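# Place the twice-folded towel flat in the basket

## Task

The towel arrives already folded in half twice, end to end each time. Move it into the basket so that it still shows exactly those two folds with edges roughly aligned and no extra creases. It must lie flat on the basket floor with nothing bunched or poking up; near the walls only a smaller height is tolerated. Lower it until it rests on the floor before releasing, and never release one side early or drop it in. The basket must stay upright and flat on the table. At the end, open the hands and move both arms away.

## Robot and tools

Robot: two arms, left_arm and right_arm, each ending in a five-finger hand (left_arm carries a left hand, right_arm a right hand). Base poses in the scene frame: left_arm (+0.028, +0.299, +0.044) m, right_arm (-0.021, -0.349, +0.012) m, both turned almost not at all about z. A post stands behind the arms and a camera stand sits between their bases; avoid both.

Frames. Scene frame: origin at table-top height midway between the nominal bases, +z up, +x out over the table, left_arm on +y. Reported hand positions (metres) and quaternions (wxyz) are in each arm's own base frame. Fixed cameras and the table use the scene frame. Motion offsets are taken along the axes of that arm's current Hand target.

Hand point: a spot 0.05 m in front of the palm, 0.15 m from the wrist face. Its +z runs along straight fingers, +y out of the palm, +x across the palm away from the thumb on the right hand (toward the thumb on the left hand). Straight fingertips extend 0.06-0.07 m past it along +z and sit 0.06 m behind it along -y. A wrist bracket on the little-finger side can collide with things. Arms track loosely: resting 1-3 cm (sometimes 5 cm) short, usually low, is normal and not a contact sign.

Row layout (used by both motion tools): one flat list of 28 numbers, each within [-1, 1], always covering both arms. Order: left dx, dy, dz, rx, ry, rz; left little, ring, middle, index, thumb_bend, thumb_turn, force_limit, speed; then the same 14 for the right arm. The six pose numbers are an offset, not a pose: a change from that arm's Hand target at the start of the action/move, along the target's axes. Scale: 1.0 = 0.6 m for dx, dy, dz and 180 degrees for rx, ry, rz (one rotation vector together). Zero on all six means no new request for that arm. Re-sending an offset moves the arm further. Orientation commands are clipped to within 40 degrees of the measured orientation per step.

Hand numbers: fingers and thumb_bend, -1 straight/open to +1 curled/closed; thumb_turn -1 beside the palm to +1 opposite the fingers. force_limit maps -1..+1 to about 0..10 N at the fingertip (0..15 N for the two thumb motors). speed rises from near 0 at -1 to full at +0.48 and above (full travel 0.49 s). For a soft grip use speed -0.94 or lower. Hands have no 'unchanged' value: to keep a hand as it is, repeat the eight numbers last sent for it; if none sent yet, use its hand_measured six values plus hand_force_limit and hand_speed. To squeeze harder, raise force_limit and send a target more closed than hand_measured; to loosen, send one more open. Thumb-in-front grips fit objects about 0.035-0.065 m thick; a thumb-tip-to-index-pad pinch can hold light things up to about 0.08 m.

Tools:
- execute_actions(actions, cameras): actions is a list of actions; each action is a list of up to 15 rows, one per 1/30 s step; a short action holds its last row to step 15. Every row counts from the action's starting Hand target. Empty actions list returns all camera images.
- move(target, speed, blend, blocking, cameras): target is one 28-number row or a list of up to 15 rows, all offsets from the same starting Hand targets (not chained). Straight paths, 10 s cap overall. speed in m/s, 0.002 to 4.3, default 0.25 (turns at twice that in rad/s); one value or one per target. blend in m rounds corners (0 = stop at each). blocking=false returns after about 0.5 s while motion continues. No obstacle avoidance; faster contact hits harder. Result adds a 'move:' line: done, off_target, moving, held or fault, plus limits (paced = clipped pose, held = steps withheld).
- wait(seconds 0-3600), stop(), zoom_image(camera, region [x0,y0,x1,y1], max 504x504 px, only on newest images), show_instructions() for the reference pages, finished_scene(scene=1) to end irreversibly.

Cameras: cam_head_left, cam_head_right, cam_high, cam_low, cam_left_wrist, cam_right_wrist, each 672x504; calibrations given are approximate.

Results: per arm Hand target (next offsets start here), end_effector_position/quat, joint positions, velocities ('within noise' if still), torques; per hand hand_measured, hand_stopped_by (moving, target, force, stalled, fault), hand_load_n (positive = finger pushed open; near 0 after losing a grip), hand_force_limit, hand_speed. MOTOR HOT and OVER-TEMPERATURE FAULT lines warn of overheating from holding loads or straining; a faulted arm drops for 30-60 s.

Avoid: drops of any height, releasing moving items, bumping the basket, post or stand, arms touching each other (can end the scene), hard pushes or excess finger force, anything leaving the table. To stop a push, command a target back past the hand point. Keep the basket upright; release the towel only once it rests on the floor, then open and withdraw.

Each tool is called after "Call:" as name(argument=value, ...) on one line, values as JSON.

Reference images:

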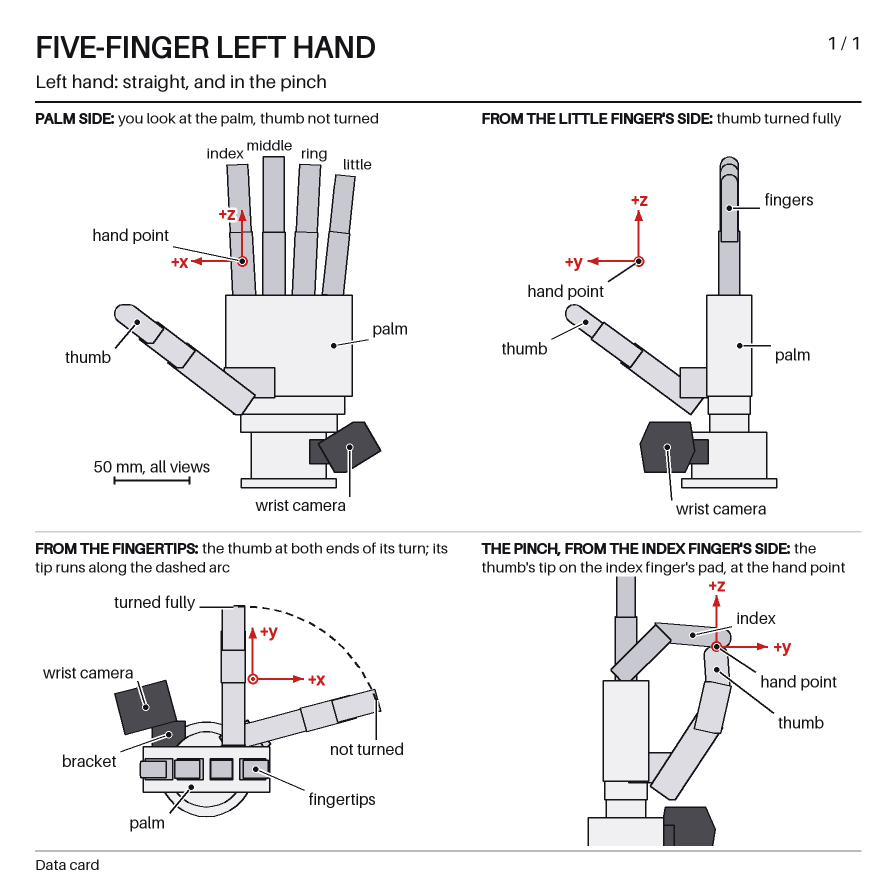

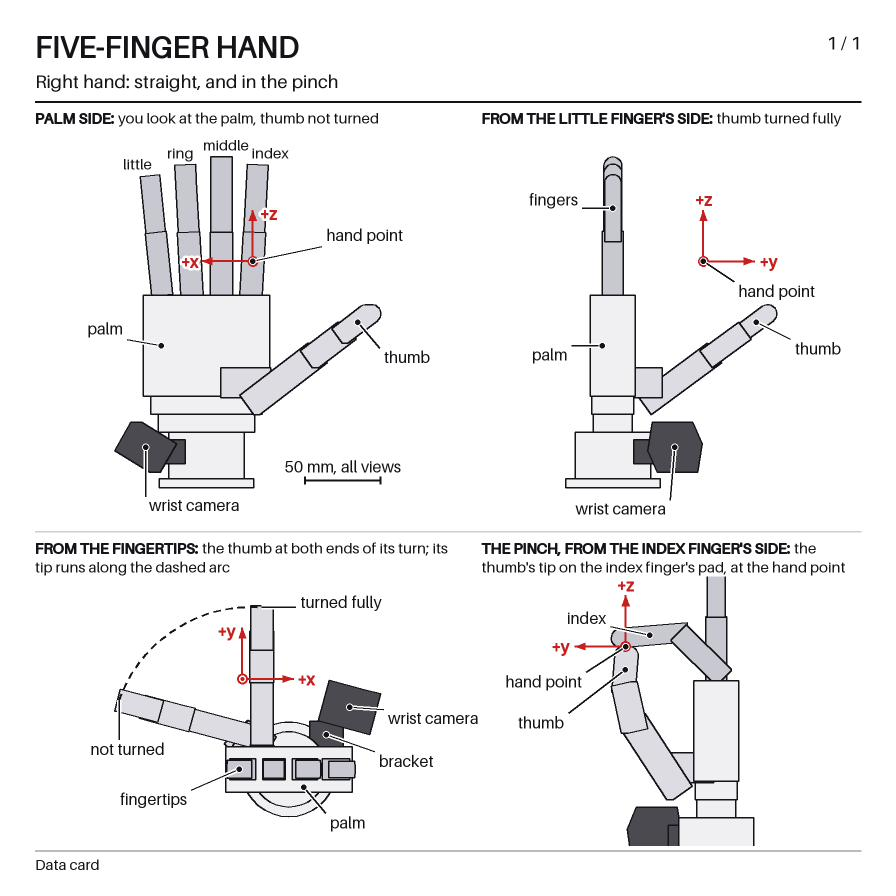

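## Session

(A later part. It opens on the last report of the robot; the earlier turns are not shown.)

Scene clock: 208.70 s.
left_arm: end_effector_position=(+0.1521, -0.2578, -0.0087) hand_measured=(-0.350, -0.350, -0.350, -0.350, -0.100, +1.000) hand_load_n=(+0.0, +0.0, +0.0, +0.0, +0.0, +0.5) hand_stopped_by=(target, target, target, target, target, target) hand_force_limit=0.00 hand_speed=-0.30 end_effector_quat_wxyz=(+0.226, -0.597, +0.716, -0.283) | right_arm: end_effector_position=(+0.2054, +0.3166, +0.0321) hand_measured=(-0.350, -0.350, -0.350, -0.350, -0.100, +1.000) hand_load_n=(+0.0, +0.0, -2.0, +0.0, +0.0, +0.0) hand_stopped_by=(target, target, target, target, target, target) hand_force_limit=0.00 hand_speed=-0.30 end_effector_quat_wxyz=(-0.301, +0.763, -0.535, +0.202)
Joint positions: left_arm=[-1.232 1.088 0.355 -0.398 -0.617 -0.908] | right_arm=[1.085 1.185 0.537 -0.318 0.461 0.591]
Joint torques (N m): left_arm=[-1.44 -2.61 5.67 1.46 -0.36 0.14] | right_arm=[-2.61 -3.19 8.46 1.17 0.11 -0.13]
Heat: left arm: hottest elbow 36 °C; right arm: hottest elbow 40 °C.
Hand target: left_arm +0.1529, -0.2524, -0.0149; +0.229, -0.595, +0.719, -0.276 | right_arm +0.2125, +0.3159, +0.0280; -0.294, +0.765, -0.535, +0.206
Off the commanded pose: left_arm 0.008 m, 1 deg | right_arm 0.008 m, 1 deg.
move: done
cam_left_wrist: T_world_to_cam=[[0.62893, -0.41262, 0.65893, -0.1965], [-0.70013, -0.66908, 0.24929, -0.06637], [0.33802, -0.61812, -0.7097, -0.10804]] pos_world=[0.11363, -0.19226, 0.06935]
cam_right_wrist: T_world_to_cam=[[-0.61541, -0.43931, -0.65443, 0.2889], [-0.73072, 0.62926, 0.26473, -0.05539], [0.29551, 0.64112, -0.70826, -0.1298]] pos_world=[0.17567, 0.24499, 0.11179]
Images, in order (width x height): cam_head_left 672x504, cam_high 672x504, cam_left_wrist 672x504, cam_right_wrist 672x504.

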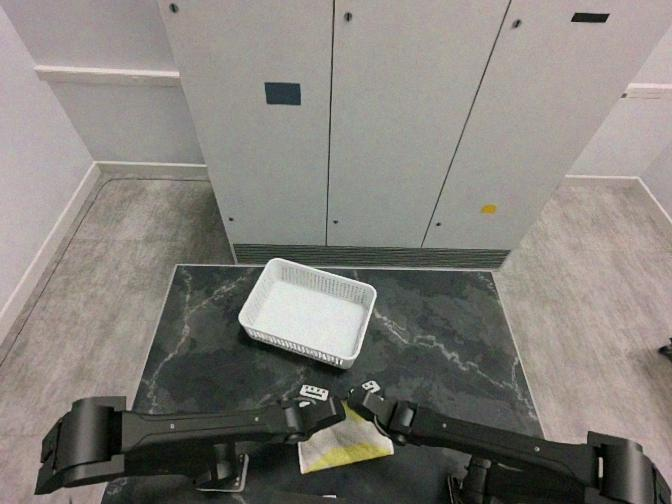

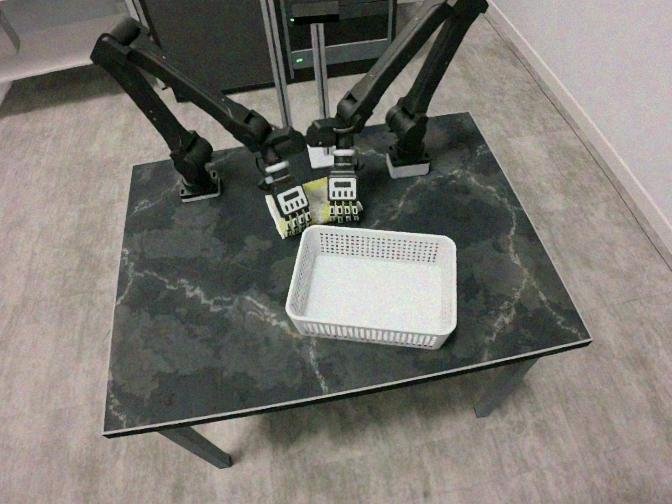

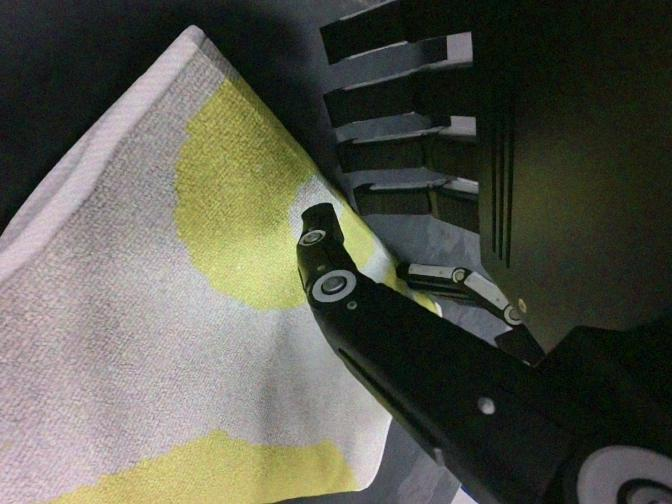

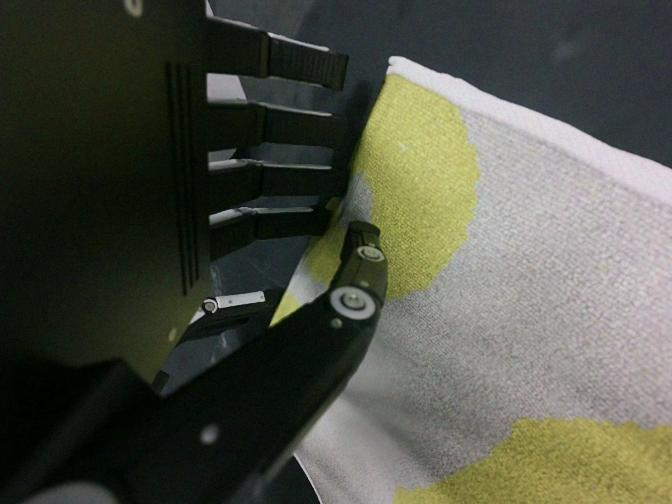

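Call:
move(target=[[0, -0.0223, -0.0248, 0.0444, 0, 0, -0.35, -0.35, -0.35, -0.35, -0.25, 1, 0, -0.3, 0, -0.0223, -0.0248, 0.0444, 0, 0, -0.35, -0.35, -0.35, -0.35, -0.25, 1, 0, -0.3], [-0.0117, -0.0093, -0.0162, 0.0444, 0, 0, -0.35, -0.35, -0.35, -0.35, -0.25, 1, 0, -0.3, 0.0068, -0.0133, -0.0172, 0.0444, 0, 0, -0.35, -0.35, -0.35, -0.35, -0.25, 1, 0, -0.3]], speed=0.08, cameras=["cam_left_wrist", "cam_right_wrist", "cam_high"])

Scene clock: 225.00 s.
left_arm: end_effector_position=(+0.1534, -0.2443, -0.0035) hand_measured=(-0.350, -0.350, -0.350, -0.350, -0.250, +1.000) hand_load_n=(+0.0, +0.0, +0.0, +0.0, +0.0, +0.0) hand_stopped_by=(target, target, target, target, target, target) hand_force_limit=0.00 hand_speed=-0.30 end_effector_quat_wxyz=(+0.273, -0.576, +0.701, -0.319) | right_arm: end_effector_position=(+0.2125, +0.3054, +0.0347) hand_measured=(-0.350, -0.350, -0.350, -0.350, -0.250, +1.000) hand_load_n=(+0.0, +0.0, +0.0, +0.0, +0.0, +0.0) hand_stopped_by=(target, target, target, target, target, target) hand_force_limit=0.00 hand_speed=-0.30 end_effector_quat_wxyz=(-0.333, +0.744, -0.526, +0.244)
Joint positions: left_arm=[-1.312 1.033 0.299 -0.377 -0.764 -0.928] | right_arm=[1.111 1.142 0.472 -0.222 0.563 0.567]
Joint torques (N m): left_arm=[-2.78 -3.08 5.76 1.5 -0.72 -0.09] | right_arm=[-0.26 -5.3 7.73 1.65 0.31 -0.09]
Heat: left arm: hottest elbow 35 °C; right arm: hottest elbow 40 °C.
Hand target: left_arm +0.1520, -0.2450, -0.0040; +0.270, -0.578, +0.698, -0.326 | right_arm +0.2130, +0.3119, +0.0411; -0.346, +0.743, -0.519, +0.242
Off the commanded pose: left_arm 0.002 m, 1 deg | right_arm 0.009 m, 2 deg.
move: done
cam_left_wrist: T_world_to_cam=[[0.53747, -0.41743, 0.73272, -0.18201], [-0.72789, -0.66838, 0.15315, -0.05369], [0.4258, -0.61565, -0.66308, -0.10899]] pos_world=[0.10515, -0.17896, 0.06931]
cam_right_wrist: T_world_to_cam=[[-0.54635, -0.41974, -0.72479, 0.27178], [-0.74413, 0.64043, 0.19003, -0.04196], [0.38442, 0.64316, -0.66224, -0.14405]] pos_world=[0.17264, 0.2336, 0.10956]
Images, in order (width x height): cam_high 672x504, cam_left_wrist 672x504, cam_right_wrist 672x504.

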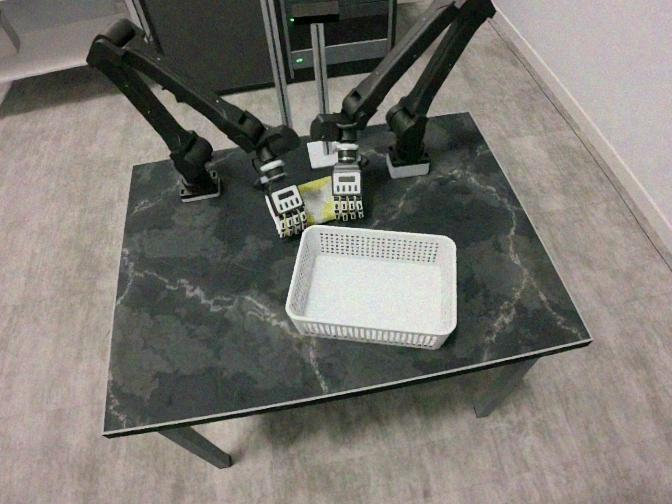

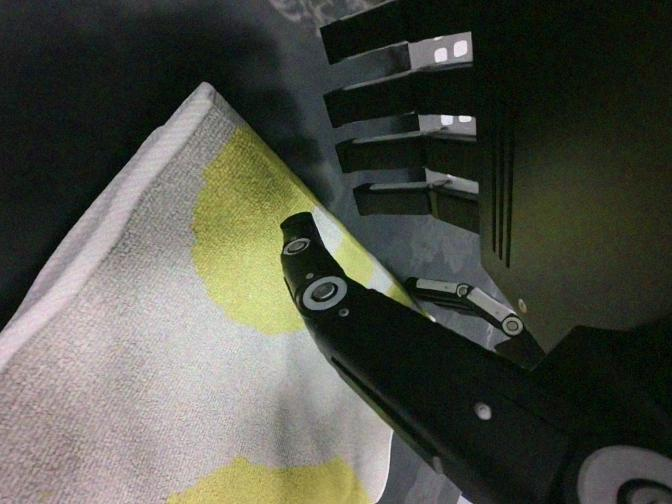

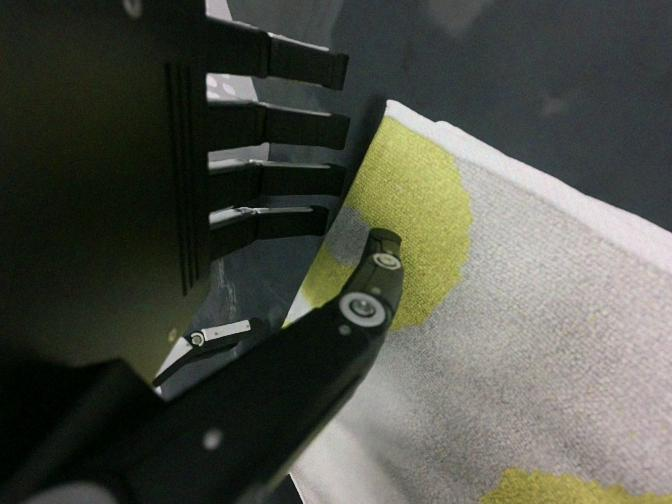

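Call:
move(target=[-0.0007, 0.015, 0.0237, 0, 0, 0, -0.35, -0.35, -0.35, -0.35, -0.25, 1, 0, -0.3, 0.0015, 0.0073, 0.0252, 0, 0, 0, -0.35, -0.35, -0.35, -0.35, -0.25, 1, 0, -0.3], speed=0.05, cameras=["cam_left_wrist", "cam_right_wrist"])

Scene clock: 228.77 s.
left_arm: end_effector_position=(+0.1559, -0.2508, -0.0145) hand_measured=(-0.350, -0.350, -0.350, -0.350, -0.250, +1.000) hand_load_n=(+0.0, +0.0, +0.0, +0.0, +0.0, +0.0) hand_stopped_by=(target, target, target, target, target, target) hand_force_limit=0.00 hand_speed=-0.30 end_effector_quat_wxyz=(+0.266, -0.579, +0.695, -0.332) | right_arm: end_effector_position=(+0.2150, +0.3134, +0.0275) hand_measured=(-0.350, -0.350, -0.350, -0.350, -0.250, +1.000) hand_load_n=(+0.0, +0.0, +0.0, +0.0, +0.0, +0.0) hand_stopped_by=(target, target, target, target, target, target) hand_force_limit=0.00 hand_speed=-0.30 end_effector_quat_wxyz=(-0.343, +0.746, -0.518, +0.240)
Joint positions: left_arm=[-1.306 1.088 0.277 -0.264 -0.759 -0.923] | right_arm=[1.108 1.179 0.464 -0.149 0.548 0.546]
Joint torques (N m): left_arm=[-1.32 -2.55 5.34 1.57 -0.44 0.2] | right_arm=[-2.2 -4.07 7.53 1.73 0.22 -0.11]
Heat: left arm: hottest elbow 35 °C; right arm: hottest elbow 40 °C.
Hand target: left_arm +0.1570, -0.2456, -0.0200; +0.270, -0.578, +0.698, -0.326 | right_arm +0.2215, +0.3141, +0.0281; -0.346, +0.743, -0.520, +0.242
Off the commanded pose: left_arm 0.008 m, 1 deg | right_arm 0.007 m, 1 deg.
move: done
cam_left_wrist: T_world_to_cam=[[0.53339, -0.39411, 0.74845, -0.17129], [-0.72838, -0.66388, 0.16951, -0.05305], [0.43007, -0.63557, -0.64117, -0.12681]] pos_world=[0.10727, -0.18333, 0.05589]
cam_right_wrist: T_world_to_cam=[[-0.53195, -0.4205, -0.73498, 0.26877], [-0.75868, 0.62218, 0.19313, -0.03498], [0.37608, 0.66035, -0.65, -0.15891]] pos_world=[0.1762, 0.23972, 0.101]

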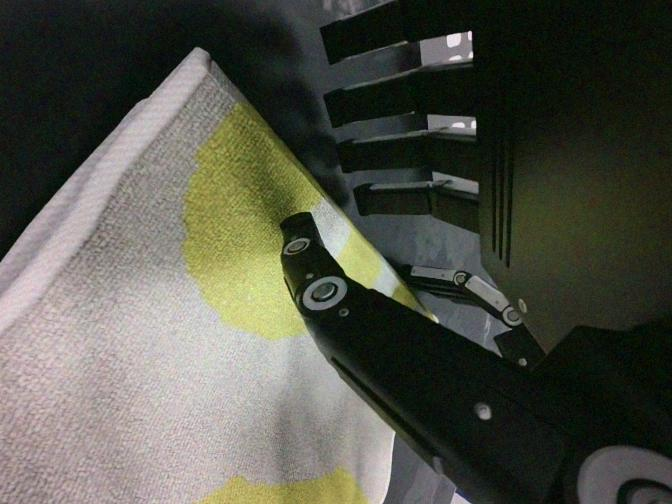

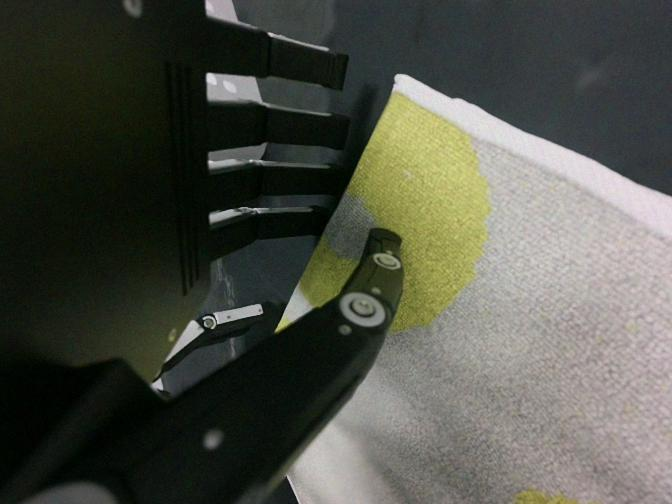

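Call:
move(target=[-0.0016, 0.0088, 0.0181, 0, 0, 0, -0.35, -0.35, -0.35, -0.35, -0.25, 1, 0, -0.3, 0.0029, 0.0127, 0.0209, 0, 0, 0, -0.35, -0.35, -0.35, -0.35, -0.25, 1, 0, -0.3], speed=0.03, cameras=["cam_left_wrist", "cam_right_wrist"])

Scene clock: 231.60 s.
left_arm: end_effector_position=(+0.1618, -0.2525, -0.0203) hand_measured=(-0.350, -0.350, -0.350, -0.350, -0.250, +1.000) hand_load_n=(+0.0, +0.0, -6.5, +0.0, +0.0, +0.0) hand_stopped_by=(target, target, target, target, target, target) hand_force_limit=0.00 hand_speed=-0.30 end_effector_quat_wxyz=(+0.269, -0.576, +0.695, -0.336) | right_arm: end_effector_position=(+0.2234, +0.3193, +0.0246) hand_measured=(-0.350, -0.350, -0.350, -0.350, -0.250, +1.000) hand_load_n=(+0.0, +0.0, -4.0, +0.0, +0.0, +0.0) hand_stopped_by=(target, target, target, target, target, target) hand_force_limit=0.00 hand_speed=-0.30 end_effector_quat_wxyz=(-0.356, +0.740, -0.518, +0.241)
Joint positions: left_arm=[-1.287 1.124 0.266 -0.188 -0.756 -0.886] | right_arm=[1.095 1.21 0.458 -0.077 0.544 0.529]
Joint torques (N m): left_arm=[-1.08 -1.14 4.79 2.03 -0.15 0.07] | right_arm=[-2.49 -3.25 6.67 1.68 -0.06 -0.03]
Heat: left arm: hottest elbow 35 °C; right arm: hottest elbow 40 °C.
Hand target: left_arm +0.1620, -0.2455, -0.0311; +0.270, -0.578, +0.698, -0.326 | right_arm +0.2266, +0.3142, +0.0142; -0.346, +0.742, -0.520, +0.242
Off the commanded pose: left_arm 0.013 m, 1 deg | right_arm 0.012 m, 1 deg.
move: off_target (left_arm, right_arm)
cam_left_wrist: T_world_to_cam=[[0.52316, -0.39606, 0.75461, -0.1695], [-0.73398, -0.65937, 0.16279, -0.04703], [0.43309, -0.63904, -0.63566, -0.13536]] pos_world=[0.11278, -0.18465, 0.04952]
cam_right_wrist: T_world_to_cam=[[-0.51836, -0.40452, -0.75344, 0.26584], [-0.76231, 0.61785, 0.19274, -0.02957], [0.38755, 0.67426, -0.62864, -0.17535]] pos_world=[0.18321, 0.24404, 0.09576]

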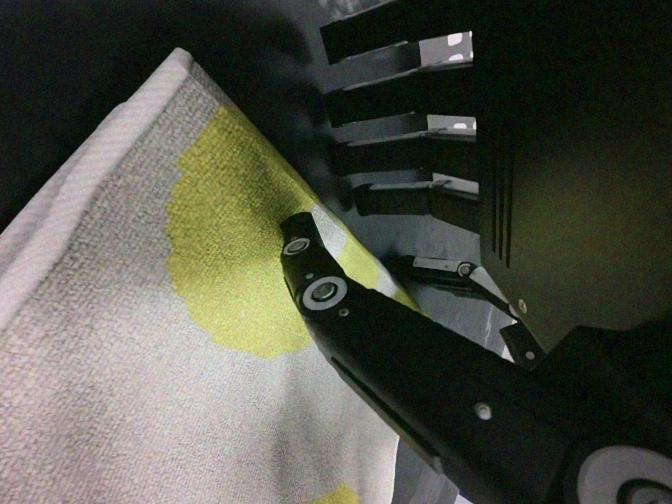

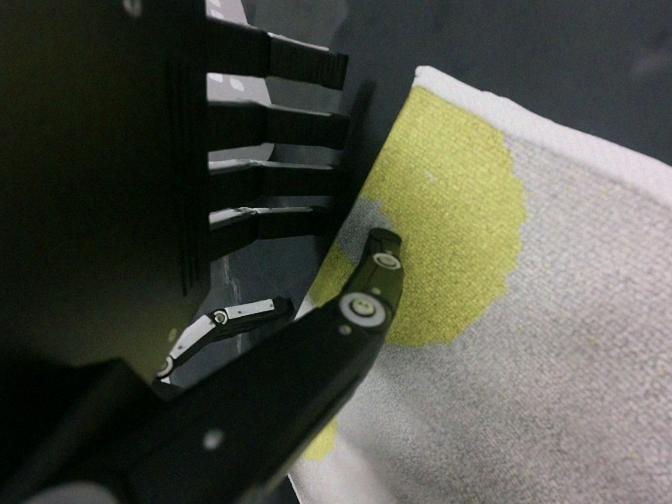

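Call:
execute_actions(actions=[[[0,0,0,0,0,0,-0.35,-0.35,-0.22,-0.35,-0.25,1,0,-0.3,0,0,0,0,0,0,-0.35,-0.35,-0.22,-0.35,-0.25,1,0,-0.3]]], cameras=["cam_left_wrist", "cam_right_wrist"])

Scene clock: 233.30 s.
left_arm: end_effector_position=(+0.1645, -0.2538, -0.0201) hand_measured=(-0.350, -0.350, -0.220, -0.350, -0.250, +1.000) hand_load_n=(+0.0, +0.0, +0.0, +0.0, +0.0, +0.0) hand_stopped_by=(target, target, target, target, target, target) hand_force_limit=0.00 hand_speed=-0.30 end_effector_quat_wxyz=(+0.269, -0.579, +0.691, -0.339) | right_arm: end_effector_position=(+0.2251, +0.3202, +0.0245) hand_measured=(-0.350, -0.350, -0.220, -0.350, -0.250, +1.000) hand_load_n=(+0.0, +0.0, +0.0, +0.0, +0.0, +0.0) hand_stopped_by=(target, target, target, target, target, target) hand_force_limit=0.00 hand_speed=-0.30 end_effector_quat_wxyz=(-0.358, +0.738, -0.519, +0.241)
Joint positions: left_arm=[-1.28 1.131 0.266 -0.172 -0.756 -0.886] | right_arm=[1.091 1.214 0.458 -0.067 0.543 0.529]
Joint torques (N m): left_arm=[-1.55 -1.49 4.78 1.33 -0.1 0.07] | right_arm=[-2.08 -3.49 6.63 1.33 -0.01 -0.06]
Heat: left arm: hottest elbow 35 °C; right arm: hottest elbow 40 °C.
Hand target: left_arm +0.1620, -0.2455, -0.0311; +0.270, -0.578, +0.698, -0.326 | right_arm +0.2266, +0.3140, +0.0142; -0.346, +0.743, -0.520, +0.242
Off the commanded pose: left_arm 0.014 m, 2 deg | right_arm 0.012 m, 1 deg.
cam_left_wrist: T_world_to_cam=[[0.52358, -0.38589, 0.75958, -0.16887], [-0.72961, -0.66344, 0.16587, -0.0476], [0.43993, -0.64104, -0.62891, -0.13868]] pos_world=[0.1147, -0.18564, 0.04895]
cam_right_wrist: T_world_to_cam=[[-0.51809, -0.39916, -0.75648, 0.26536], [-0.76106, 0.61877, 0.19474, -0.02933], [0.39035, 0.67661, -0.62436, -0.17821]] pos_world=[0.18472, 0.24464, 0.09518]

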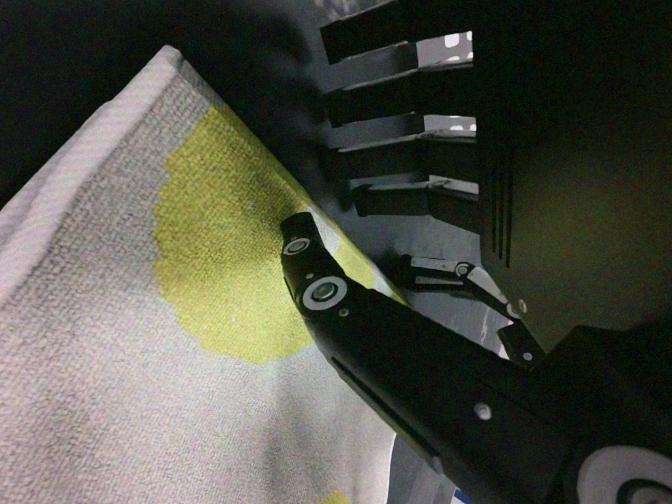

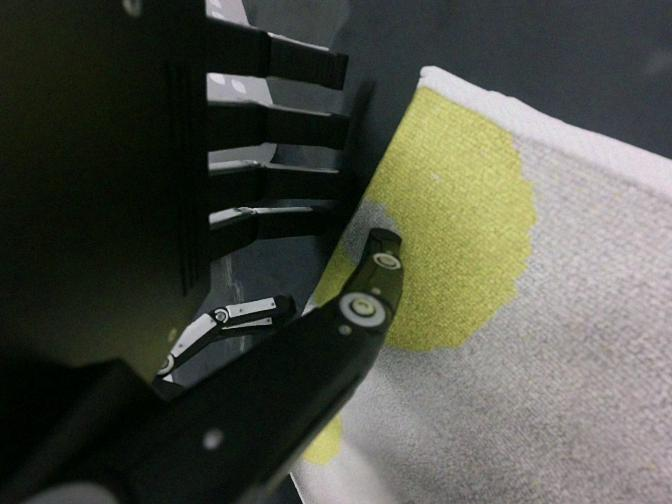

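Call:
move(target=[0, 0.0077, 0.0064, 0, 0, 0, -0.35, -0.35, -0.22, -0.35, -0.25, 1, 0, -0.3, 0, 0.0077, 0.0064, 0, 0, 0, -0.35, -0.35, -0.22, -0.35, -0.25, 1, 0, -0.3], speed=0.03, cameras=["cam_left_wrist", "cam_right_wrist"])

Scene clock: 234.80 s.
left_arm: end_effector_position=(+0.1670, -0.2549, -0.0210) hand_measured=(-0.350, -0.350, -0.220, -0.350, -0.250, +1.000) hand_load_n=(+0.0, +0.0, -6.0, +0.0, +0.0, +0.0) hand_stopped_by=(target, target, target, target, target, target) hand_force_limit=0.00 hand_speed=-0.30 end_effector_quat_wxyz=(+0.272, -0.578, +0.689, -0.341) | right_arm: end_effector_position=(+0.2283, +0.3225, +0.0238) hand_measured=(-0.350, -0.350, -0.220, -0.350, -0.250, +1.000) hand_load_n=(+0.0, +0.0, -1.5, +0.0, +0.5, +0.0) hand_stopped_by=(target, target, target, target, target, target) hand_force_limit=0.00 hand_speed=-0.30 end_effector_quat_wxyz=(-0.362, +0.735, -0.520, +0.242)
Joint positions: left_arm=[-1.278 1.145 0.266 -0.152 -0.765 -0.882] | right_arm=[1.088 1.226 0.458 -0.044 0.545 0.527]
Joint torques (N m): left_arm=[-1.79 -0.91 4.23 1.77 0.24 -0.04] | right_arm=[-1.67 -3.25 5.98 1.39 -0.08 -0.03]
Heat: left arm: hottest elbow 34 °C; right arm: hottest elbow 40 °C.
Hand target: left_arm +0.1620, -0.2455, -0.0371; +0.270, -0.578, +0.698, -0.326 | right_arm +0.2266, +0.3141, +0.0082; -0.346, +0.743, -0.520, +0.242
Off the commanded pose: left_arm 0.019 m, 2 deg | right_arm 0.018 m, 2 deg.
move: off_target (left_arm, right_arm)
cam_left_wrist: T_world_to_cam=[[0.51755, -0.38377, 0.76476, -0.16834], [-0.72891, -0.66585, 0.15914, -0.04711], [0.44815, -0.63981, -0.62435, -0.14201]] pos_world=[0.11643, -0.18683, 0.04758]
cam_right_wrist: T_world_to_cam=[[-0.51441, -0.39113, -0.76315, 0.26413], [-0.76006, 0.62005, 0.19454, -0.02884], [0.3971, 0.68012, -0.61624, -0.18431]] pos_world=[0.18714, 0.24655, 0.0936]

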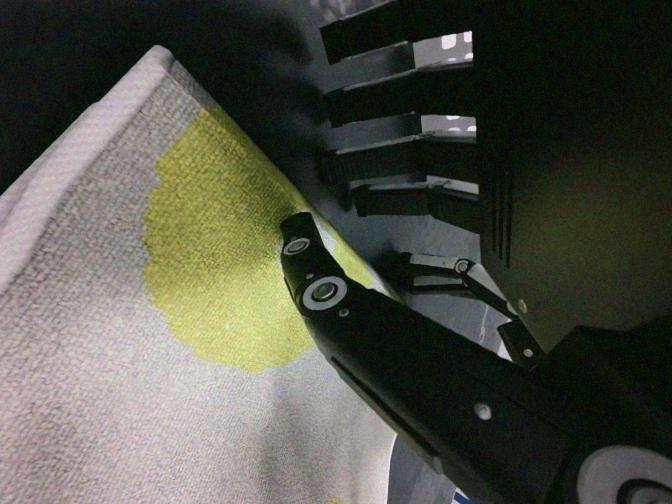

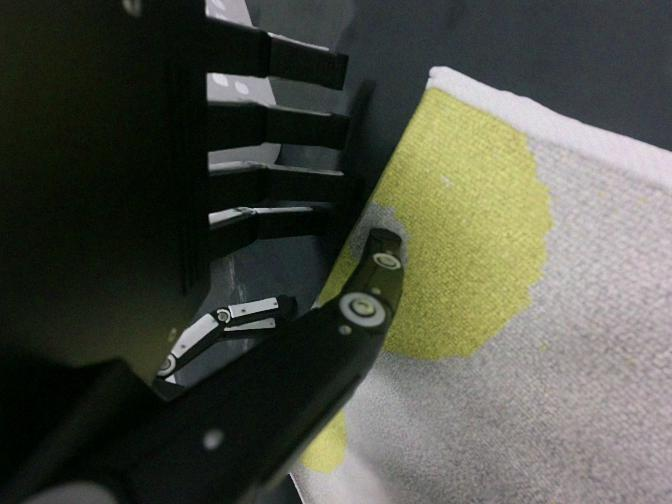

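Call:
zoom_image(camera="cam_left_wrist", region=[260, 100, 480, 280])

Call:
zoom_image(camera="cam_right_wrist", region=[220, 100, 440, 280])

Scaled by 2.291 from the camera's image (finer frame: 960x720).

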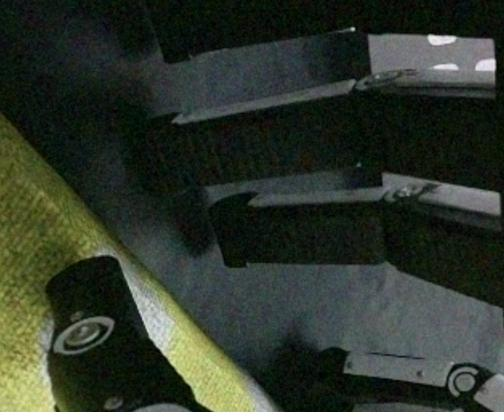

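Scaled by 2.291 from the camera's image (finer frame: 960x720).

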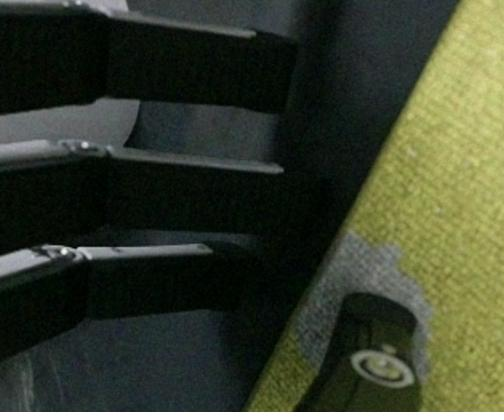

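Call:
execute_actions(actions=[[[0,0,0,0,0,0,-0.35,-0.33,-0.1,-0.35,-0.25,1,0,-0.3,0,0,0,0,0,0,-0.35,-0.33,-0.1,-0.35,-0.25,1,0,-0.3]]], cameras=["cam_left_wrist", "cam_right_wrist"])

Scene clock: 237.80 s.
left_arm: end_effector_position=(+0.1683, -0.2560, -0.0216) hand_measured=(-0.350, -0.330, -0.100, -0.350, -0.250, +1.000) hand_load_n=(+0.0, +0.0, +0.0, +0.0, +0.0, +0.0) hand_stopped_by=(target, target, target, target, target, target) hand_force_limit=0.00 hand_speed=-0.30 end_effector_quat_wxyz=(+0.272, -0.579, +0.687, -0.343) | right_arm: end_effector_position=(+0.2287, +0.3232, +0.0233) hand_measured=(-0.350, -0.330, -0.100, -0.350, -0.250, +1.000) hand_load_n=(+0.0, +0.0, +0.0, +0.0, +0.0, +0.0) hand_stopped_by=(target, target, target, target, target, target) hand_force_limit=0.00 hand_speed=-0.30 end_effector_quat_wxyz=(-0.363, +0.734, -0.520, +0.242)
Joint positions: left_arm=[-1.276 1.153 0.266 -0.138 -0.765 -0.881] | right_arm=[1.087 1.23 0.458 -0.039 0.544 0.527]
Joint torques (N m): left_arm=[-1.96 -1.38 4.19 1.33 0.27 0.02] | right_arm=[-1.73 -3.43 5.97 1.24 -0.06 -0.03]
Heat: left arm: hottest elbow 34 °C; right arm: hottest elbow 40 °C.
Hand target: left_arm +0.1620, -0.2454, -0.0371; +0.270, -0.578, +0.698, -0.326 | right_arm +0.2266, +0.3141, +0.0083; -0.346, +0.742, -0.520, +0.242
Off the commanded pose: left_arm 0.020 m, 2 deg | right_arm 0.018 m, 2 deg.
cam_left_wrist: T_world_to_cam=[[0.5169, -0.37913, 0.76751, -0.16755], [-0.72765, -0.66687, 0.16065, -0.04735], [0.45092, -0.64152, -0.62058, -0.14455]] pos_world=[0.11733, -0.18783, 0.04649]
cam_right_wrist: T_world_to_cam=[[-0.51391, -0.39002, -0.76406, 0.26376], [-0.76036, 0.61947, 0.19521, -0.02864], [0.39718, 0.68128, -0.61491, -0.18574]] pos_world=[0.18754, 0.24715, 0.09291]

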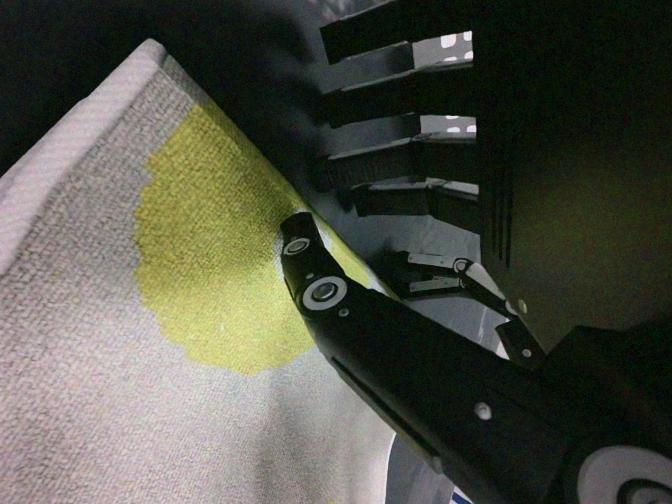

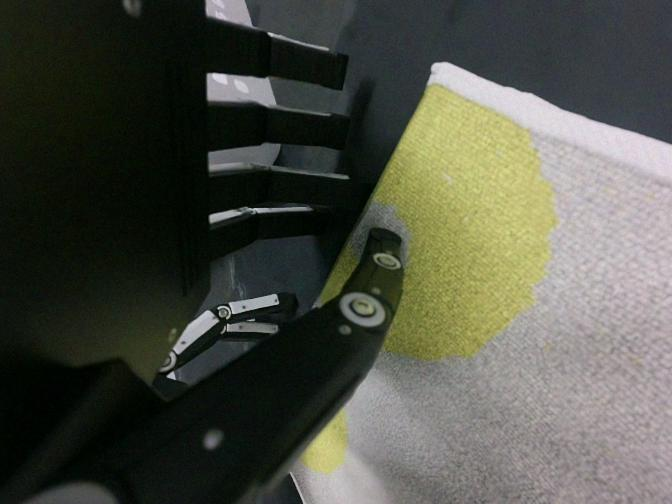

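Call:
execute_actions(actions=[[[0,0,0,0,0,0,-0.35,-0.33,-0.1,-0.35,-0.4,1,0,-0.3,0,0,0,0,0,0,-0.35,-0.33,-0.1,-0.35,-0.4,1,0,-0.3]],[[0,0,0,0,0,0,-0.2,-0.18,0,-0.2,-0.4,1,0,-0.6,0,0,0,0,0,0,-0.2,-0.18,0,-0.2,-0.4,1,0,-0.6]]], cameras=["cam_left_wrist", "cam_right_wrist"])

Scene clock: 240.73 s.
left_arm: end_effector_position=(+0.1675, -0.2566, -0.0229) hand_measured=(-0.200, -0.180, +0.000, -0.200, -0.400, +1.000) hand_load_n=(+0.0, +0.0, +0.0, +0.0, -1.0, +0.0) hand_stopped_by=(target, target, target, target, target, target) hand_force_limit=0.00 hand_speed=-0.60 end_effector_quat_wxyz=(+0.270, -0.579, +0.689, -0.342) | right_arm: end_effector_position=(+0.2281, +0.3228, +0.0218) hand_measured=(-0.200, -0.180, +0.000, -0.200, -0.400, +1.000) hand_load_n=(+0.0, +0.0, +0.5, +0.0, -1.5, -0.5) hand_stopped_by=(target, target, target, target, target, target) hand_force_limit=0.00 hand_speed=-0.60 end_effector_quat_wxyz=(-0.362, +0.735, -0.520, +0.241)
Joint positions: left_arm=[-1.275 1.158 0.266 -0.134 -0.76 -0.881] | right_arm=[1.087 1.232 0.457 -0.038 0.542 0.527]
Joint torques (N m): left_arm=[-2.02 -1.67 4.15 1.26 0.04 0.02] | right_arm=[-1.73 -3.6 6.01 1.21 0.02 -0.04]
Heat: left arm: hottest elbow 34 °C; right arm: hottest elbow 39 °C.
Hand target: left_arm +0.1621, -0.2455, -0.0371; +0.270, -0.578, +0.698, -0.326 | right_arm +0.2265, +0.3140, +0.0081; -0.346, +0.743, -0.519, +0.242
Off the commanded pose: left_arm 0.019 m, 2 deg | right_arm 0.016 m, 2 deg.
cam_left_wrist: T_world_to_cam=[[0.5198, -0.38018, 0.76503, -0.16719], [-0.72852, -0.66498, 0.16453, -0.04741], [0.44617, -0.64286, -0.62263, -0.14491]] pos_world=[0.11702, -0.18824, 0.04548]
cam_right_wrist: T_world_to_cam=[[-0.51551, -0.39247, -0.76171, 0.26328], [-0.76063, 0.61892, 0.19588, -0.02842], [0.39456, 0.68036, -0.61759, -0.18509]] pos_world=[0.18713, 0.24685, 0.0918]

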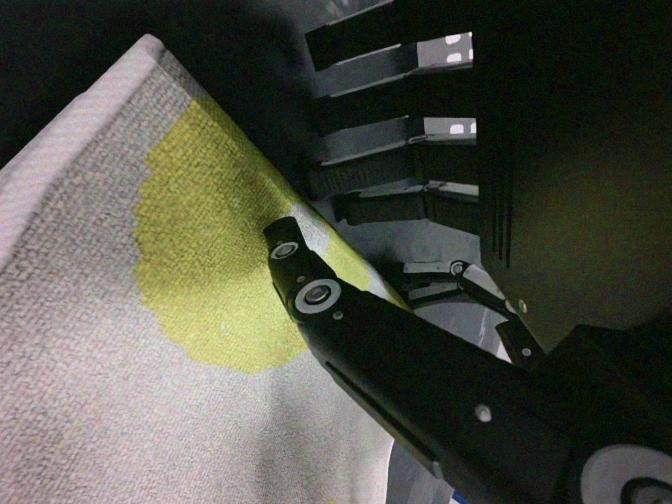

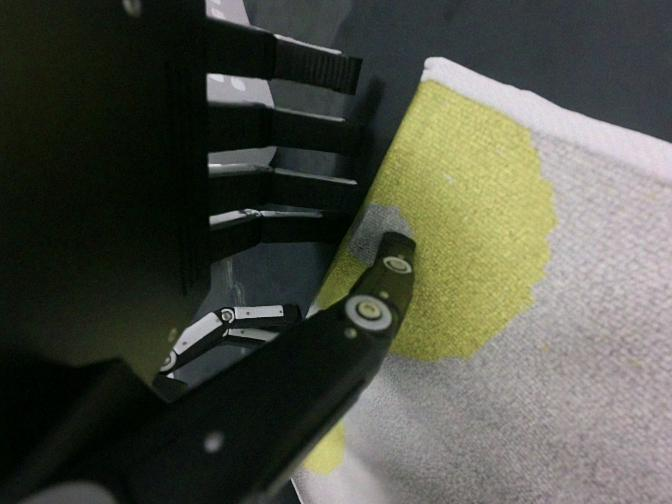

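Call:
execute_actions(actions=[[[0,0,0,0,0,0,-0.05,-0.03,0.12,-0.05,-0.4,1,0,-0.6,0,0,0,0,0,0,-0.05,-0.03,0.12,-0.05,-0.4,1,0,-0.6]]], cameras=["cam_left_wrist", "cam_right_wrist"])

Scene clock: 241.90 s.
left_arm: end_effector_position=(+0.1669, -0.2571, -0.0233) hand_measured=(-0.050, -0.030, +0.120, -0.050, -0.400, +1.000) hand_load_n=(+0.0, +0.0, +1.0, +0.0, -1.5, -0.5) hand_stopped_by=(target, target, target, target, target, target) hand_force_limit=0.00 hand_speed=-0.60 end_effector_quat_wxyz=(+0.268, -0.579, +0.690, -0.342) | right_arm: end_effector_position=(+0.2278, +0.3229, +0.0216) hand_measured=(-0.050, -0.030, +0.120, -0.050, -0.400, +1.000) hand_load_n=(+0.0, +0.0, +0.5, +0.0, -2.0, +0.0) hand_stopped_by=(target, target, target, target, target, target) hand_force_limit=0.00 hand_speed=-0.60 end_effector_quat_wxyz=(-0.361, +0.736, -0.520, +0.240)
Joint positions: left_arm=[-1.275 1.159 0.266 -0.133 -0.756 -0.881] | right_arm=[1.087 1.233 0.457 -0.038 0.54 0.527]
Joint torques (N m): left_arm=[-1.9 -1.85 4.15 1.22 -0.1 0.02] | right_arm=[-1.67 -3.6 6.04 1.24 0.08 -0.03]
Heat: left arm: hottest elbow 34 °C; right arm: hottest elbow 39 °C.
Hand target: left_arm +0.1620, -0.2455, -0.0371; +0.270, -0.578, +0.698, -0.326 | right_arm +0.2265, +0.3141, +0.0082; -0.346, +0.743, -0.519, +0.242
Off the commanded pose: left_arm 0.019 m, 2 deg | right_arm 0.016 m, 2 deg.
cam_left_wrist: T_world_to_cam=[[0.52132, -0.38027, 0.76395, -0.16714], [-0.72937, -0.66328, 0.16757, -0.0475], [0.44299, -0.64456, -0.62314, -0.14519]] pos_world=[0.11681, -0.18865, 0.04517]
cam_right_wrist: T_world_to_cam=[[-0.51601, -0.39295, -0.76113, 0.26327], [-0.76107, 0.61806, 0.19688, -0.02832], [0.39306, 0.68087, -0.61799, -0.18505]] pos_world=[0.18703, 0.24695, 0.0916]

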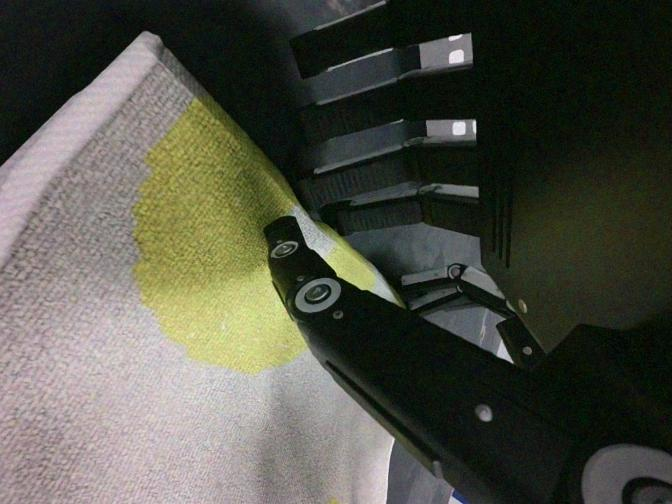

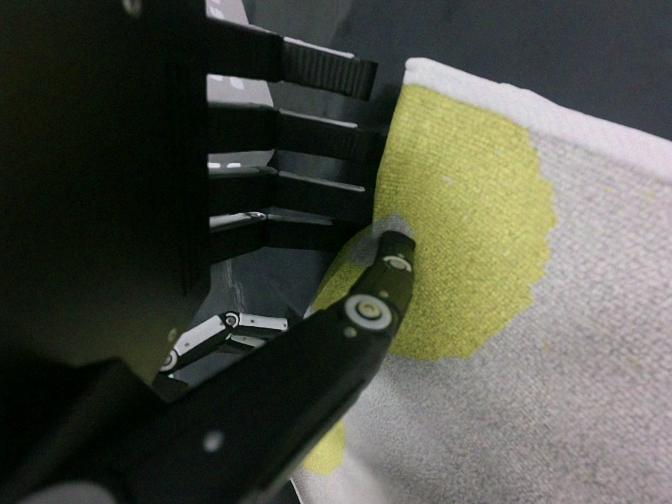

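Call:
zoom_image(camera="cam_right_wrist", region=[270, 60, 470, 320])

Call:
zoom_image(camera="cam_left_wrist", region=[200, 80, 430, 340])

Scaled by 1.938 from the camera's image (finer frame: 960x720).

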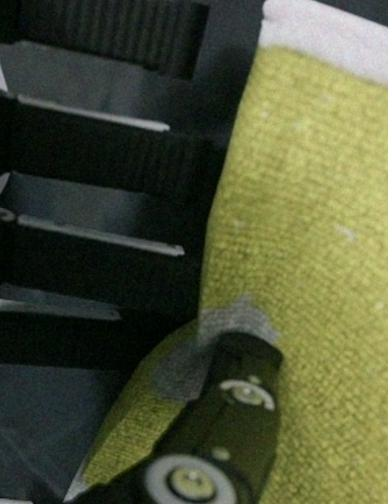

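Scaled by 1.938 from the camera's image (finer frame: 960x720).

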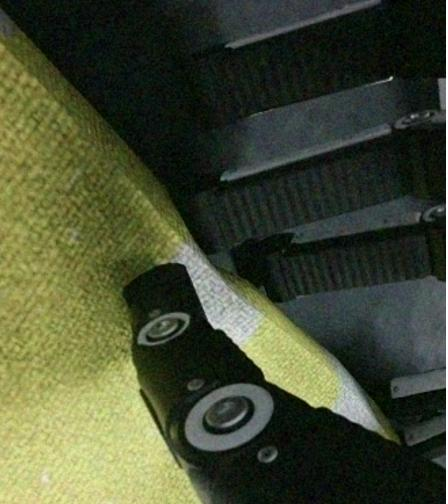

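Call:
execute_actions(actions=[[[0,0,0,0,0,0,0.08,0.1,0.22,0.08,-0.4,1,0,-0.7,0,0,0,0,0,0,0.08,0.1,0.22,0.08,-0.4,1,0,-0.7]]], cameras=["cam_left_wrist", "cam_right_wrist"])

Scene clock: 244.67 s.
left_arm: end_effector_position=(+0.1668, -0.2573, -0.0233) hand_measured=(+0.080, +0.100, +0.220, +0.080, -0.400, +1.000) hand_load_n=(+0.0, +0.0, +1.5, +0.0, -1.5, -0.5) hand_stopped_by=(target, target, target, target, target, target) hand_force_limit=0.00 hand_speed=-0.70 end_effector_quat_wxyz=(+0.268, -0.579, +0.690, -0.342) | right_arm: end_effector_position=(+0.2278, +0.3229, +0.0216) hand_measured=(+0.080, +0.100, +0.220, +0.080, -0.400, +1.000) hand_load_n=(+0.0, +0.0, +2.5, +0.0, -0.5, +0.0) hand_stopped_by=(target, target, target, target, target, target) hand_force_limit=0.00 hand_speed=-0.70 end_effector_quat_wxyz=(-0.361, +0.736, -0.520, +0.240)
Joint positions: left_arm=[-1.275 1.159 0.266 -0.132 -0.756 -0.881] | right_arm=[1.087 1.233 0.457 -0.038 0.54 0.527]
Joint torques (N m): left_arm=[-2.02 -1.85 4.15 1.2 -0.1 0.02] | right_arm=[-1.73 -3.6 6.02 1.22 0.08 -0.03]
Heat: left arm: hottest elbow 34 °C; right arm: hottest elbow 39 °C.
Hand target: left_arm +0.1620, -0.2455, -0.0371; +0.270, -0.578, +0.698, -0.326 | right_arm +0.2265, +0.3141, +0.0082; -0.346, +0.743, -0.519, +0.242
Off the commanded pose: left_arm 0.019 m, 2 deg | right_arm 0.016 m, 2 deg.
cam_left_wrist: T_world_to_cam=[[0.52142, -0.37997, 0.76403, -0.16714], [-0.72943, -0.66309, 0.16804, -0.04755], [0.44278, -0.64493, -0.62291, -0.14531]] pos_world=[0.11681, -0.18875, 0.04517]
cam_right_wrist: T_world_to_cam=[[-0.51601, -0.39295, -0.76113, 0.26327], [-0.76107, 0.61806, 0.19688, -0.02832], [0.39306, 0.68087, -0.61799, -0.18505]] pos_world=[0.18703, 0.24695, 0.0916]

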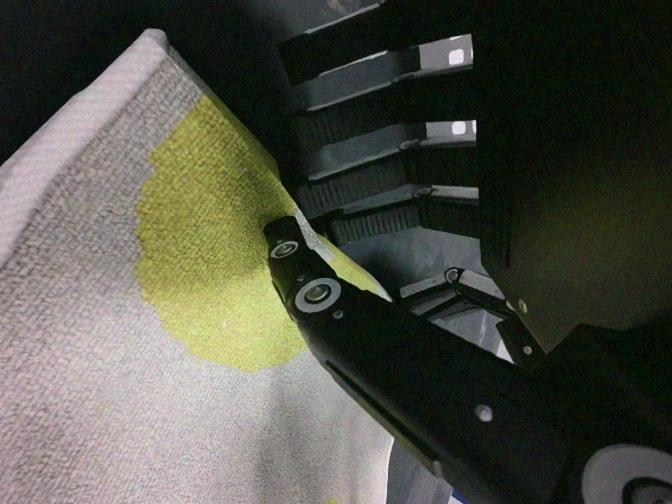

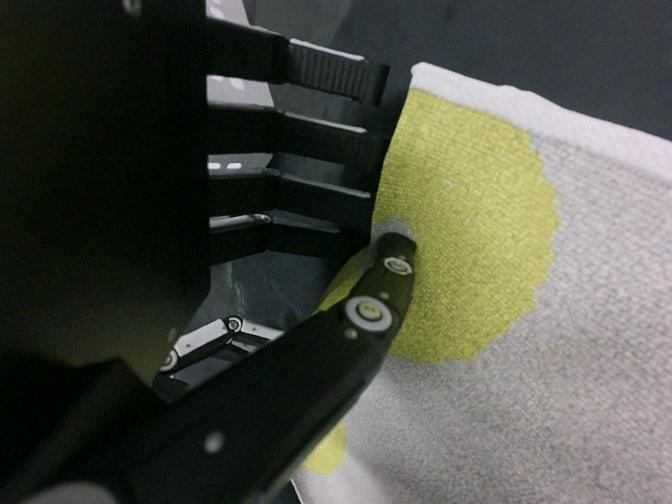

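Call:
execute_actions(actions=[[[0,0,0,0,0,0,0.18,0.2,0.32,0.18,-0.4,1,0,-0.7,0,0,0,0,0,0,0.18,0.2,0.32,0.18,-0.4,1,0,-0.7]]], cameras=["cam_left_wrist", "cam_right_wrist"])

Scene clock: 247.43 s.
left_arm: end_effector_position=(+0.1668, -0.2573, -0.0233) hand_measured=(+0.180, +0.200, +0.270, +0.180, -0.400, +1.000) hand_load_n=(+0.0, +0.0, +4.5, +0.0, +0.0, -0.5) hand_stopped_by=(target, target, force, target, target, target) hand_force_limit=0.00 hand_speed=-0.70 end_effector_quat_wxyz=(+0.268, -0.579, +0.690, -0.342) | right_arm: end_effector_position=(+0.2282, +0.3236, +0.0221) hand_measured=(+0.180, +0.200, +0.298, +0.180, -0.400, +1.000) hand_load_n=(+0.0, +0.0, +4.5, +0.0, +0.0, +0.0) hand_stopped_by=(target, target, force, target, target, target) hand_force_limit=0.00 hand_speed=-0.70 end_effector_quat_wxyz=(-0.363, +0.735, -0.520, +0.240)
Joint positions: left_arm=[-1.275 1.159 0.266 -0.132 -0.756 -0.881] | right_arm=[1.087 1.233 0.457 -0.035 0.54 0.527]
Joint torques (N m): left_arm=[-1.9 -1.85 4.15 1.2 -0.11 0.02] | right_arm=[-1.79 -3.72 6.02 1.11 0.08 -0.03]
Heat: left arm: hottest elbow 34 °C; right arm: hottest elbow 39 °C.
Hand target: left_arm +0.1620, -0.2454, -0.0371; +0.270, -0.578, +0.698, -0.326 | right_arm +0.2265, +0.3141, +0.0082; -0.346, +0.743, -0.520, +0.242
Off the commanded pose: left_arm 0.019 m, 2 deg | right_arm 0.017 m, 2 deg.
cam_left_wrist: T_world_to_cam=[[0.52142, -0.37997, 0.76403, -0.16714], [-0.72943, -0.66309, 0.16804, -0.04755], [0.44278, -0.64493, -0.62291, -0.14531]] pos_world=[0.11681, -0.18875, 0.04517]
cam_right_wrist: T_world_to_cam=[[-0.5148, -0.39065, -0.76313, 0.26313], [-0.76137, 0.6175, 0.19751, -0.02825], [0.39408, 0.6827, -0.61532, -0.1862]] pos_world=[0.18733, 0.24735, 0.09181]

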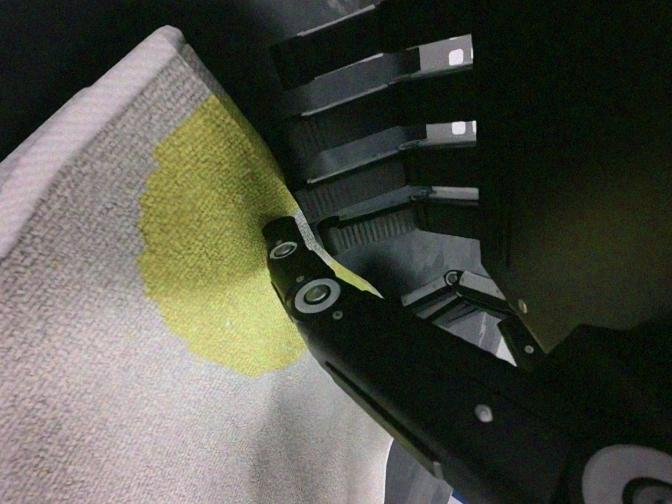

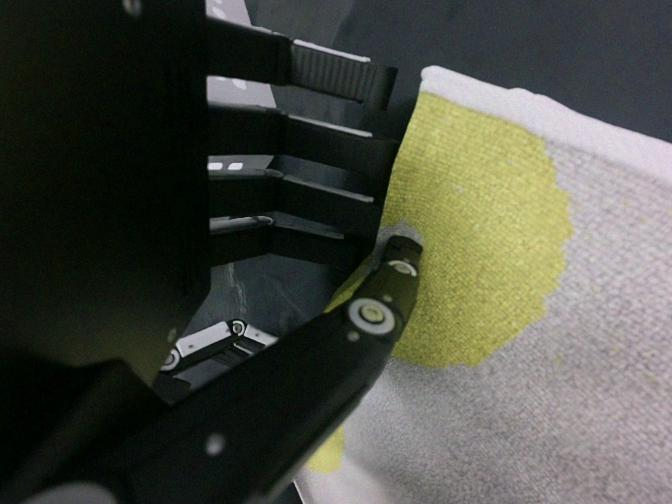

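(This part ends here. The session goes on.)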